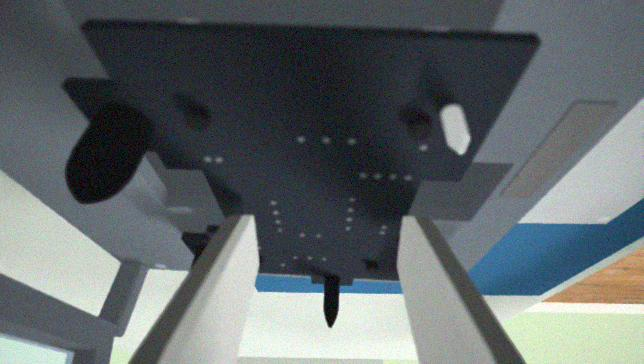

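{"api": "move", "payload": {
  "joints": {"torso_squat_rad":0.13},
  "cameras": []
}}

{"api": "move", "payload": {
  "joints": {"left_shoulder_pitch_rad":-2.0,"left_shoulder_roll_rad":0.5,"left_shoulder_yaw_rad":0,"left_elbow_rad":-1.6,"left_forearm_roll_rad":0.52,"left_wrist_pitch_rad":1.744,"left_hand_roll_rad":0.665,"right_gripper_m":0.085},
  "min_time_s": 3,
  "cameras": ["head_camera"]
}}

{"api": "move", "payload": {
  "joints": {"left_shoulder_pitch_rad":-1.85,"left_shoulder_roll_rad":0.01,"left_elbow_rad":-1.238},
  "min_time_s": 3,
  "cameras": ["head_camera"]
}}

Scene clock: 3003.77 s.
Joint torques (N m): left_arm=[-14.97 8.71 11.09 -0.97 0.17 -0.16 -0.08] | right_arm=[-22.59 -12.08 -5.64 -7.29 -0.53 -0.62 0.31]
Motor temperatures (°C): left_arm=[30 31 30 32 37 33 40] | right_arm=[37 34 28 33 45 36 35]
Wrist force (N): left_arm=[-2.3 -5.5 -1.2] | right_arm=[2.2 8.0 -12.4]
Wrist torque (N m): left_arm=[0.33 -0.47 -0.20] | right_arm=[0.10 0.83 0.50]
Wrist force, peak (N): left_arm=[-2.3 -6.0 -1.3] | right_arm=[2.4 8.4 -13.2]
move: done
base_odometry: x=-1.745 y=+0.014 heading=-2.515
base_status: not commanded
joint_positions: torso_squat_rad=+0.130 torso_shift_rad=+0.210 torso_pitch_rad=+0.700 torso_yaw_rad=-0.010 left_shoulder_pitch_rad=-1.500 left_shoulder_roll_rad=+1.300 left_shoulder_yaw_rad=-0.500 left_elbow_rad=-2.000 left_forearm_roll_rad=+0.000 left_wrist_pitch_rad=+0.000 left_hand_roll_rad=-0.040 left_gripper_m=+0.000 right_shoulder_pitch_rad=-1.550 right_shoulder_roll_rad=-0.664 right_shoulder_yaw_rad=+0.000 right_elbow_rad=-1.020 right_forearm_roll_rad=-1.003 right_wrist_pitch_rad=+1.784 right_hand_roll_rad=-0.280 right_gripper_m=+0.045 head_pan_rad=+0.000 head_tilt_rad=+0.350
joint_status: all done
wheel_motors_off: 0
motor_effort: left_wheel=+5(6) right_wheel=-2(4)
contact_limits: right_gripper_m 672 mA
chest: x=+0.1159 y=-0.0007 z=+1.1961 quat_wxyz=(+0.939, -0.001, +0.343, -0.005) (m; base frame)
left_hand: x=+0.6161 y=+0.0271 z=+1.3575 quat_wxyz=(+0.161, +0.192, -0.785, -0.566) (m; base frame)
right_hand: x=+0.6528 y=-0.1661 z=+0.9819 quat_wxyz=(+0.970, +0.244, -0.001, -0.004) (m; base frame)
pictures: none
No camera images: "cameras" was empty.

Scene clock: 3007.07 s.
Joint torques (N m): left_arm=[-21.54 4.09 4.86 -3.07 0.02 -1.45 0.29] | right_arm=[-22.48 -11.58 -5.37 -7.42 -0.68 -0.58 0.27]
Motor temperatures (°C): left_arm=[30 31 30 32 37 33 40] | right_arm=[37 34 28 33 45 36 35]
Wrist force (N): left_arm=[-6.0 3.1 -6.4] | right_arm=[2.2 7.8 -12.7]
Wrist torque (N m): left_arm=[-0.26 -0.64 -0.19] | right_arm=[0.11 0.82 0.52]
Wrist force, peak (N): left_arm=[-7.1 2.7 -5.7] | right_arm=[2.1 8.3 -13.0]
move: done
base_odometry: x=-1.745 y=+0.014 heading=-2.515
base_status: not commanded
joint_positions: torso_squat_rad=+0.130 torso_shift_rad=+0.210 torso_pitch_rad=+0.700 torso_yaw_rad=-0.010 left_shoulder_pitch_rad=-2.000 left_shoulder_roll_rad=+0.500 left_shoulder_yaw_rad=+0.000 left_elbow_rad=-1.600 left_forearm_roll_rad=+0.520 left_wrist_pitch_rad=+1.744 left_hand_roll_rad=+0.665 left_gripper_m=+0.000 right_shoulder_pitch_rad=-1.550 right_shoulder_roll_rad=-0.664 right_shoulder_yaw_rad=+0.000 right_elbow_rad=-1.020 right_forearm_roll_rad=-1.003 right_wrist_pitch_rad=+1.784 right_hand_roll_rad=-0.280 right_gripper_m=+0.085 head_pan_rad=+0.000 head_tilt_rad=+0.350
joint_status: all done
wheel_motors_off: 0
motor_effort: left_wheel=+5(7) right_wheel=-1(4)
contact_limits: right_gripper_m 672 mA
chest: x=+0.1159 y=-0.0007 z=+1.1961 quat_wxyz=(+0.939, -0.001, +0.343, -0.005) (m; base frame)
left_hand: x=+0.7008 y=+0.0296 z=+1.3357 quat_wxyz=(+0.863, -0.243, -0.442, -0.009) (m; base frame)
right_hand: x=+0.6528 y=-0.1661 z=+0.9820 quat_wxyz=(+0.970, +0.244, -0.001, -0.004) (m; base frame)
pictures: head_camera
camera_calibration:
head_camera: T_world_to_cam=[[0.0270443, -0.998739, 0.0422858, -0.0662435], [-0.846557, -0.0453785, -0.530361, 0.988315], [0.531611, -0.021454, -0.846717, 0.93021], [0, 0, 0, 1]] pos_world=[0.343946, -0.00135506, 1.31459]

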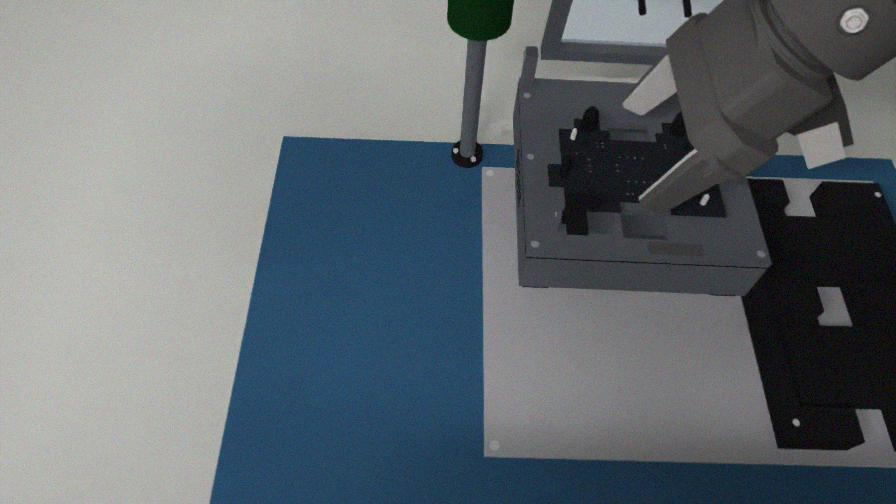

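Scene clock: 3010.37 s.
Joint torques (N m): left_arm=[-20.32 0.65 2.61 -6.47 0.73 -1.07 0.25] | right_arm=[-22.52 -11.44 -5.4 -7.37 -0.59 -0.59 0.26]
Motor temperatures (°C): left_arm=[30 31 30 32 37 33 40] | right_arm=[37 34 28 33 45 36 35]
Wrist force (N): left_arm=[-2.7 4.1 -7.8] | right_arm=[2.2 8.2 -12.6]
Wrist torque (N m): left_arm=[-0.30 -0.42 -0.20] | right_arm=[0.09 0.81 0.52]
Wrist force, peak (N): left_arm=[-5.0 3.5 -7.5] | right_arm=[2.1 8.2 -13.0]
move: done
base_odometry: x=-1.745 y=+0.014 heading=-2.515
base_status: not commanded
joint_positions: torso_squat_rad=+0.130 torso_shift_rad=+0.210 torso_pitch_rad=+0.700 torso_yaw_rad=-0.010 left_shoulder_pitch_rad=-1.850 left_shoulder_roll_rad=+0.010 left_shoulder_yaw_rad=+0.000 left_elbow_rad=-1.238 left_forearm_roll_rad=+0.520 left_wrist_pitch_rad=+1.744 left_hand_roll_rad=+0.665 left_gripper_m=+0.000 right_shoulder_pitch_rad=-1.550 right_shoulder_roll_rad=-0.664 right_shoulder_yaw_rad=+0.000 right_elbow_rad=-1.020 right_forearm_roll_rad=-1.003 right_wrist_pitch_rad=+1.784 right_hand_roll_rad=-0.280 right_gripper_m=+0.085 head_pan_rad=+0.000 head_tilt_rad=+0.350
joint_status: all done
wheel_motors_off: 0
motor_effort: left_wheel=+4(7) right_wheel=+0(3)
contact_limits: right_gripper_m 672 mA
chest: x=+0.1159 y=-0.0007 z=+1.1961 quat_wxyz=(+0.939, -0.001, +0.343, -0.005) (m; base frame)
left_hand: x=+0.6059 y=-0.1601 z=+1.1140 quat_wxyz=(+0.945, -0.299, -0.111, -0.069) (m; base frame)
right_hand: x=+0.6528 y=-0.1661 z=+0.9820 quat_wxyz=(+0.970, +0.244, -0.001, -0.004) (m; base frame)
pictures: head_camera
camera_calibration:
head_camera: T_world_to_cam=[[0.0270443, -0.998739, 0.0422859, -0.0662436], [-0.846557, -0.0453785, -0.530361, 0.988315], [0.531611, -0.0214541, -0.846717, 0.93021], [0, 0, 0, 1]] pos_world=[0.343946, -0.001355, 1.31459]

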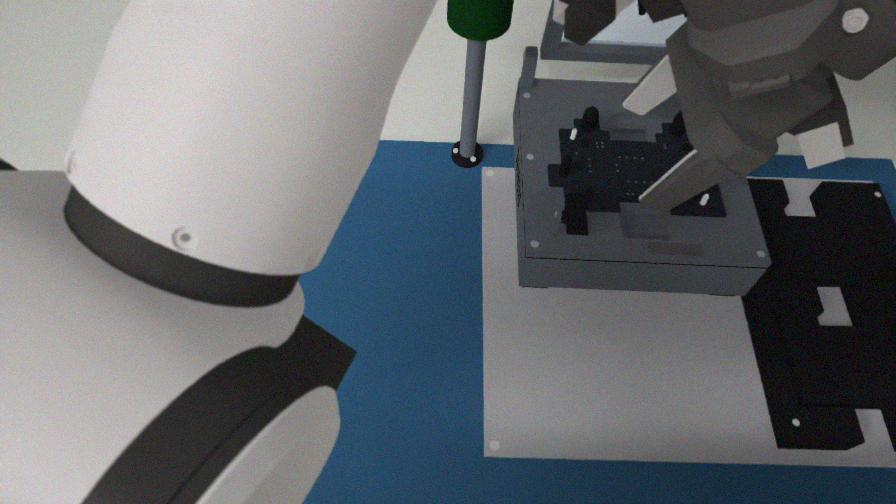

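{"api": "move", "payload": {
  "joints": {"left_shoulder_roll_rad":0.35},
  "min_time_s": 2,
  "cameras": []
}}

{"api": "move", "payload": {
  "joints": {"left_shoulder_pitch_rad":-1.66},
  "min_time_s": 2,
  "cameras": ["head_camera","left_wrist_camera"]
}}

Scene clock: 3026.83 s.
Joint torques (N m): left_arm=[-24.02 39.07 13.7 -6.89 -12.87 -5.27 0.02] | right_arm=[-21.55 -10.16 -4.95 -6.99 -0.79 -0.47 0.24]
Motor temperatures (°C): left_arm=[30 32 30 32 39 34 40] | right_arm=[37 34 28 33 45 36 35]
Wrist force (N): left_arm=[-56.2 -33.2 -22.3] | right_arm=[2.0 8.0 -12.5]
Wrist torque (N m): left_arm=[-0.62 -0.11 0.05] | right_arm=[0.10 0.80 0.50]
Wrist force, peak (N): left_arm=[-91.5 -51.6 -41.6] | right_arm=[2.0 8.9 -13.2]
move: torque_fault
TORQUE FAULT: left_forearm_roll_rad reached its load limit. The robot stopped for 10 seconds, dropped its targets and accepts commands again. The stop added 9.0 s to the call.
base_odometry: x=-1.745 y=+0.014 heading=-2.517
base_status: not commanded
joint_positions: torso_squat_rad=+0.130 torso_shift_rad=+0.209 torso_pitch_rad=+0.699 torso_yaw_rad=-0.011 left_shoulder_pitch_rad=-1.849 left_shoulder_roll_rad=+0.279 left_shoulder_yaw_rad=-0.005 left_elbow_rad=-1.238 left_forearm_roll_rad=+0.527 left_wrist_pitch_rad=+1.746 left_hand_roll_rad=+0.665 left_gripper_m=+0.000 right_shoulder_pitch_rad=-1.550 right_shoulder_roll_rad=-0.664 right_shoulder_yaw_rad=+0.000 right_elbow_rad=-1.020 right_forearm_roll_rad=-1.003 right_wrist_pitch_rad=+1.784 right_hand_roll_rad=-0.280 right_gripper_m=+0.085 head_pan_rad=+0.000 head_tilt_rad=+0.350
joint_status: left_shoulder_roll_rad torque_fault (moved +0.268 of +0.340)
wheel_motors_off: 0
on_its_own: left_shoulder_roll_rad is held at +0.287, not at your +0.350, since a torque_fault
motor_effort: left_wheel=-13(18) right_wheel=+33(53)
contact_limits: right_gripper_m 672 mA
chest: x=+0.1153 y=-0.0016 z=+1.1963 quat_wxyz=(+0.940, -0.001, +0.342, -0.005) (m; base frame)
left_hand: x=+0.6898 y=-0.0366 z=+1.1239 quat_wxyz=(+0.956, -0.233, -0.179, +0.020) (m; base frame)
right_hand: x=+0.6523 y=-0.1676 z=+0.9826 quat_wxyz=(+0.970, +0.244, -0.002, -0.004) (m; base frame)
pictures: none
No camera images: "cameras" was empty.

not run: a stop that you did not command came earlier in this reply.

{"api": "move", "payload": {
  "joints": {"left_shoulder_roll_rad":0.18},
  "min_time_s": 2,
  "cameras": ["head_camera"]
}}

Scene clock: 3033.83 s.
Joint torques (N m): left_arm=[-22.13 2.31 3.58 -6.82 0.38 -1.49 0.13] | right_arm=[-21.77 -10.29 -4.95 -6.89 -0.8 -0.47 0.17]
Motor temperatures (°C): left_arm=[30 32 30 32 40 34 40] | right_arm=[37 34 28 33 45 36 35]
Wrist force (N): left_arm=[-2.8 1.9 -8.1] | right_arm=[2.0 7.9 -12.7]
Wrist torque (N m): left_arm=[-0.08 -0.42 -0.19] | right_arm=[0.09 0.81 0.51]
Wrist force, peak (N): left_arm=[-56.6 -32.6 -23.2] | right_arm=[2.5 8.2 -13.2]
move: done
base_odometry: x=-1.745 y=+0.014 heading=-2.516
base_status: not commanded
joint_positions: torso_squat_rad=+0.130 torso_shift_rad=+0.210 torso_pitch_rad=+0.700 torso_yaw_rad=-0.010 left_shoulder_pitch_rad=-1.849 left_shoulder_roll_rad=+0.180 left_shoulder_yaw_rad=-0.003 left_elbow_rad=-1.238 left_forearm_roll_rad=+0.524 left_wrist_pitch_rad=+1.745 left_hand_roll_rad=+0.665 left_gripper_m=+0.000 right_shoulder_pitch_rad=-1.550 right_shoulder_roll_rad=-0.664 right_shoulder_yaw_rad=+0.000 right_elbow_rad=-1.020 right_forearm_roll_rad=-1.003 right_wrist_pitch_rad=+1.784 right_hand_roll_rad=-0.280 right_gripper_m=+0.085 head_pan_rad=+0.000 head_tilt_rad=+0.350
joint_status: all done
wheel_motors_off: 0
motor_effort: left_wheel=-5(15) right_wheel=+5(36)
contact_limits: right_gripper_m 672 mA
chest: x=+0.1158 y=-0.0008 z=+1.1961 quat_wxyz=(+0.939, -0.001, +0.343, -0.005) (m; base frame)
left_hand: x=+0.6630 y=-0.0828 z=+1.1177 quat_wxyz=(+0.954, -0.258, -0.155, -0.012) (m; base frame)
right_hand: x=+0.6529 y=-0.1663 z=+0.9822 quat_wxyz=(+0.970, +0.244, -0.002, -0.004) (m; base frame)
pictures: head_camera
camera_calibration:
head_camera: T_world_to_cam=[[0.0270023, -0.998741, 0.0422656, -0.0662406], [-0.846486, -0.0453351, -0.530477, 0.98841], [0.531726, -0.0214532, -0.846645, 0.930167], [0, 0, 0, 1]] pos_world=[0.343871, -0.00139261, 1.31465]

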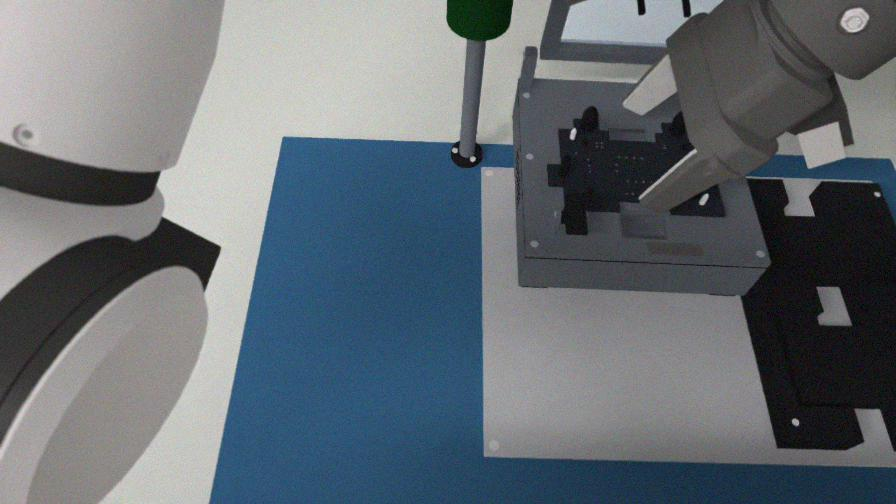

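{"api": "move", "payload": {
  "joints": {"left_elbow_rad":-1.75,"left_shoulder_roll_rad":0.3,"left_wrist_pitch_rad":1.3},
  "min_time_s": 2,
  "cameras": []
}}

{"api": "move", "payload": {
  "joints": {"left_shoulder_pitch_rad":-1.5},
  "min_time_s": 2,
  "cameras": ["head_camera"]
}}

Scene clock: 3042.40 s.
Joint torques (N m): left_arm=[-20 5.27 4.3 -5.19 0.09 -2.18 0.01] | right_arm=[-21.8 -10.38 -4.87 -7.01 -0.9 -0.45 0.19]
Motor temperatures (°C): left_arm=[30 32 30 32 39 34 40] | right_arm=[37 34 28 33 45 36 35]
Wrist force (N): left_arm=[-6.4 2.1 -3.7] | right_arm=[1.8 7.9 -12.9]
Wrist torque (N m): left_arm=[-0.03 -0.64 -0.19] | right_arm=[0.09 0.76 0.53]
Wrist force, peak (N): left_arm=[-3.2 2.2 -8.2] | right_arm=[2.1 8.3 -13.1]
move: done
base_odometry: x=-1.745 y=+0.014 heading=-2.516
base_status: not commanded
joint_positions: torso_squat_rad=+0.130 torso_shift_rad=+0.210 torso_pitch_rad=+0.700 torso_yaw_rad=-0.010 left_shoulder_pitch_rad=-1.849 left_shoulder_roll_rad=+0.300 left_shoulder_yaw_rad=-0.003 left_elbow_rad=-1.750 left_forearm_roll_rad=+0.523 left_wrist_pitch_rad=+1.300 left_hand_roll_rad=+0.665 left_gripper_m=+0.000 right_shoulder_pitch_rad=-1.550 right_shoulder_roll_rad=-0.664 right_shoulder_yaw_rad=+0.000 right_elbow_rad=-1.020 right_forearm_roll_rad=-1.003 right_wrist_pitch_rad=+1.784 right_hand_roll_rad=-0.280 right_gripper_m=+0.085 head_pan_rad=+0.000 head_tilt_rad=+0.350
joint_status: all done
wheel_motors_off: 0
motor_effort: left_wheel=-5(7) right_wheel=+6(7)
contact_limits: right_gripper_m 672 mA
chest: x=+0.1158 y=-0.0007 z=+1.1961 quat_wxyz=(+0.939, -0.001, +0.343, -0.005) (m; base frame)
left_hand: x=+0.6703 y=-0.0765 z=+1.3729 quat_wxyz=(+0.736, -0.428, -0.521, -0.069) (m; base frame)
right_hand: x=+0.6529 y=-0.1663 z=+0.9822 quat_wxyz=(+0.970, +0.244, -0.002, -0.004) (m; base frame)
pictures: none
No camera images: "cameras" was empty.

Scene clock: 3044.70 s.
Joint torques (N m): left_arm=[-18.5 4.64 3.83 -7.26 0.4 -1.93 -0.03] | right_arm=[-21.72 -10.26 -4.89 -7.05 -0.69 -0.46 0.38]
Motor temperatures (°C): left_arm=[30 32 30 32 39 34 40] | right_arm=[37 34 28 33 45 36 35]
Wrist force (N): left_arm=[-5.1 2.6 -5.1] | right_arm=[1.9 8.0 -12.4]
Wrist torque (N m): left_arm=[-0.09 -0.58 -0.20] | right_arm=[0.10 0.78 0.52]
Wrist force, peak (N): left_arm=[-5.6 3.0 -5.4] | right_arm=[2.5 8.1 -12.9]
move: done
base_odometry: x=-1.745 y=+0.014 heading=-2.516
base_status: not commanded
joint_positions: torso_squat_rad=+0.130 torso_shift_rad=+0.210 torso_pitch_rad=+0.700 torso_yaw_rad=-0.010 left_shoulder_pitch_rad=-1.500 left_shoulder_roll_rad=+0.300 left_shoulder_yaw_rad=-0.003 left_elbow_rad=-1.750 left_forearm_roll_rad=+0.523 left_wrist_pitch_rad=+1.300 left_hand_roll_rad=+0.665 left_gripper_m=+0.000 right_shoulder_pitch_rad=-1.550 right_shoulder_roll_rad=-0.664 right_shoulder_yaw_rad=+0.000 right_elbow_rad=-1.020 right_forearm_roll_rad=-1.003 right_wrist_pitch_rad=+1.784 right_hand_roll_rad=-0.280 right_gripper_m=+0.085 head_pan_rad=+0.000 head_tilt_rad=+0.350
joint_status: all done
wheel_motors_off: 0
motor_effort: left_wheel=-5(7) right_wheel=+4(8)
contact_limits: right_gripper_m 672 mA
chest: x=+0.1158 y=-0.0007 z=+1.1961 quat_wxyz=(+0.939, -0.001, +0.343, -0.005) (m; base frame)
left_hand: x=+0.7017 y=-0.0314 z=+1.1797 quat_wxyz=(+0.829, -0.380, -0.409, +0.014) (m; base frame)
right_hand: x=+0.6529 y=-0.1663 z=+0.9822 quat_wxyz=(+0.970, +0.244, -0.002, -0.004) (m; base frame)
pictures: head_camera
camera_calibration:
head_camera: T_world_to_cam=[[0.0270153, -0.99874, 0.0422806, -0.0662486], [-0.846485, -0.045354, -0.530477, 0.98841], [0.531726, -0.021459, -0.846645, 0.930166], [0, 0, 0, 1]] pos_world=[0.343871, -0.00137635, 1.31465]

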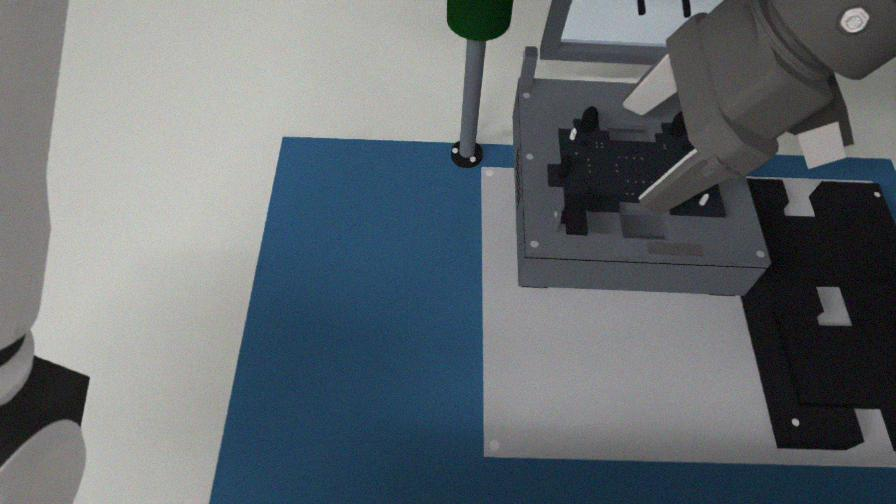

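{"api": "move", "payload": {
  "joints": {"left_wrist_pitch_rad":1.85},
  "min_time_s": 2,
  "cameras": []
}}

{"api": "move", "payload": {
  "joints": {"left_elbow_rad":-1.5,"left_shoulder_pitch_rad":-1.58,"left_shoulder_roll_rad":0.15},
  "min_time_s": 2,
  "cameras": ["head_camera"]
}}

Scene clock: 3063.47 s.
Joint torques (N m): left_arm=[-15.65 6.99 3.72 -1.28 -2.81 -3.13 0.12] | right_arm=[-21.27 -10.48 -4.86 -6.83 -0.82 -0.37 0.21]
Motor temperatures (°C): left_arm=[30 31 29 32 38 34 40] | right_arm=[37 34 28 33 45 36 35]
Wrist force (N): left_arm=[-18.9 -4.8 15.6] | right_arm=[2.3 8.1 -12.8]
Wrist torque (N m): left_arm=[-0.13 -0.33 -0.15] | right_arm=[0.08 0.83 0.52]
Wrist force, peak (N): left_arm=[72.2 -62.9 21.0] | right_arm=[1.1 6.9 -15.0]
move: torque_fault
TORQUE FAULT: left_wrist_pitch_rad reached its load limit. The robot stopped for 10 seconds, dropped its targets and accepts commands again. The stop added 9.3 s to the call.
base_odometry: x=-1.745 y=+0.014 heading=-2.516
base_status: not commanded
joint_positions: torso_squat_rad=+0.130 torso_shift_rad=+0.209 torso_pitch_rad=+0.698 torso_yaw_rad=-0.010 left_shoulder_pitch_rad=-1.511 left_shoulder_roll_rad=+0.299 left_shoulder_yaw_rad=+0.000 left_elbow_rad=-1.757 left_forearm_roll_rad=+0.525 left_wrist_pitch_rad=+1.608 left_hand_roll_rad=+0.665 left_gripper_m=+0.000 right_shoulder_pitch_rad=-1.550 right_shoulder_roll_rad=-0.664 right_shoulder_yaw_rad=+0.000 right_elbow_rad=-1.020 right_forearm_roll_rad=-1.003 right_wrist_pitch_rad=+1.784 right_hand_roll_rad=-0.280 right_gripper_m=+0.085 head_pan_rad=+0.000 head_tilt_rad=+0.350
joint_status: left_wrist_pitch_rad torque_fault (moved +0.308 of +0.550)
wheel_motors_off: 0
on_its_own: left_wrist_pitch_rad is held at +1.607, not at your +1.850, since a torque_fault
motor_effort: left_wheel=+4(26) right_wheel=+6(35)
contact_limits: right_gripper_m 672 mA
chest: x=+0.1151 y=-0.0006 z=+1.1964 quat_wxyz=(+0.940, -0.001, +0.342, -0.005) (m; base frame)
left_hand: x=+0.6696 y=-0.0142 z=+1.1284 quat_wxyz=(+0.901, -0.303, -0.310, +0.004) (m; base frame)
right_hand: x=+0.6525 y=-0.1661 z=+0.9833 quat_wxyz=(+0.970, +0.244, -0.002, -0.004) (m; base frame)
pictures: none
No camera images: "cameras" was empty.

not run: a stop that you did not command came earlier in this reply.

{"api": "move", "payload": {
  "joints": {"left_wrist_pitch_rad":1.4},
  "min_time_s": 1,
  "cameras": []
}}

{"api": "move", "payload": {
  "joints": {"left_elbow_rad":-2.3},
  "min_time_s": 2,
  "cameras": []
}}

{"api": "move", "payload": {
  "joints": {"left_wrist_pitch_rad":1.85},
  "min_time_s": 1,
  "cameras": ["head_camera"]
}}

Scene clock: 3080.80 s.
Joint torques (N m): left_arm=[-34.85 6.73 9.29 -4.82 -5.66 -17.75 -0.35] | right_arm=[-21.13 -10.57 -4.63 -6.92 -0.84 -0.3 0.29]
Motor temperatures (°C): left_arm=[31 31 29 32 38 37 40] | right_arm=[37 34 28 33 45 36 35]
Wrist force (N): left_arm=[-71.6 19.9 56.7] | right_arm=[1.9 8.0 -12.6]
Wrist torque (N m): left_arm=[0.99 0.85 0.47] | right_arm=[0.11 0.79 0.52]
Wrist force, peak (N): left_arm=[-100.2 28.1 62.6] | right_arm=[2.3 8.2 -13.0]
move: torque_fault
TORQUE FAULT: left_wrist_pitch_rad reached its load limit. The robot stopped for 10 seconds, dropped its targets and accepts commands again. The stop added 9.5 s to the call.
base_odometry: x=-1.744 y=+0.014 heading=-2.515
base_status: not commanded
joint_positions: torso_squat_rad=+0.130 torso_shift_rad=+0.209 torso_pitch_rad=+0.698 torso_yaw_rad=-0.010 left_shoulder_pitch_rad=-1.502 left_shoulder_roll_rad=+0.298 left_shoulder_yaw_rad=-0.004 left_elbow_rad=-1.756 left_forearm_roll_rad=+0.527 left_wrist_pitch_rad=+1.568 left_hand_roll_rad=+0.665 left_gripper_m=+0.000 right_shoulder_pitch_rad=-1.550 right_shoulder_roll_rad=-0.664 right_shoulder_yaw_rad=+0.000 right_elbow_rad=-1.020 right_forearm_roll_rad=-1.003 right_wrist_pitch_rad=+1.784 right_hand_roll_rad=-0.280 right_gripper_m=+0.085 head_pan_rad=+0.000 head_tilt_rad=+0.350
joint_status: left_wrist_pitch_rad torque_fault (moved -0.039 of -0.208)
wheel_motors_off: 0
on_its_own: left_forearm_roll_rad is held at +0.525, not at your +0.520, since a torque_fault; left_wrist_pitch_rad is held at +1.564, not at your +1.400, since a torque_fault
motor_effort: left_wheel=+31(34) right_wheel=+6(9)
contact_limits: right_gripper_m 672 mA
chest: x=+0.1145 y=-0.0001 z=+1.1966 quat_wxyz=(+0.940, -0.002, +0.342, -0.004) (m; base frame)
left_hand: x=+0.6723 y=-0.0166 z=+1.1308 quat_wxyz=(+0.894, -0.313, -0.320, +0.005) (m; base frame)
right_hand: x=+0.6522 y=-0.1652 z=+0.9838 quat_wxyz=(+0.970, +0.244, -0.002, -0.003) (m; base frame)
pictures: none
No camera images: "cameras" was empty.

not run: a stop that you did not command came earlier in this reply.

not run: a stop that you did not command came earlier in this reply.


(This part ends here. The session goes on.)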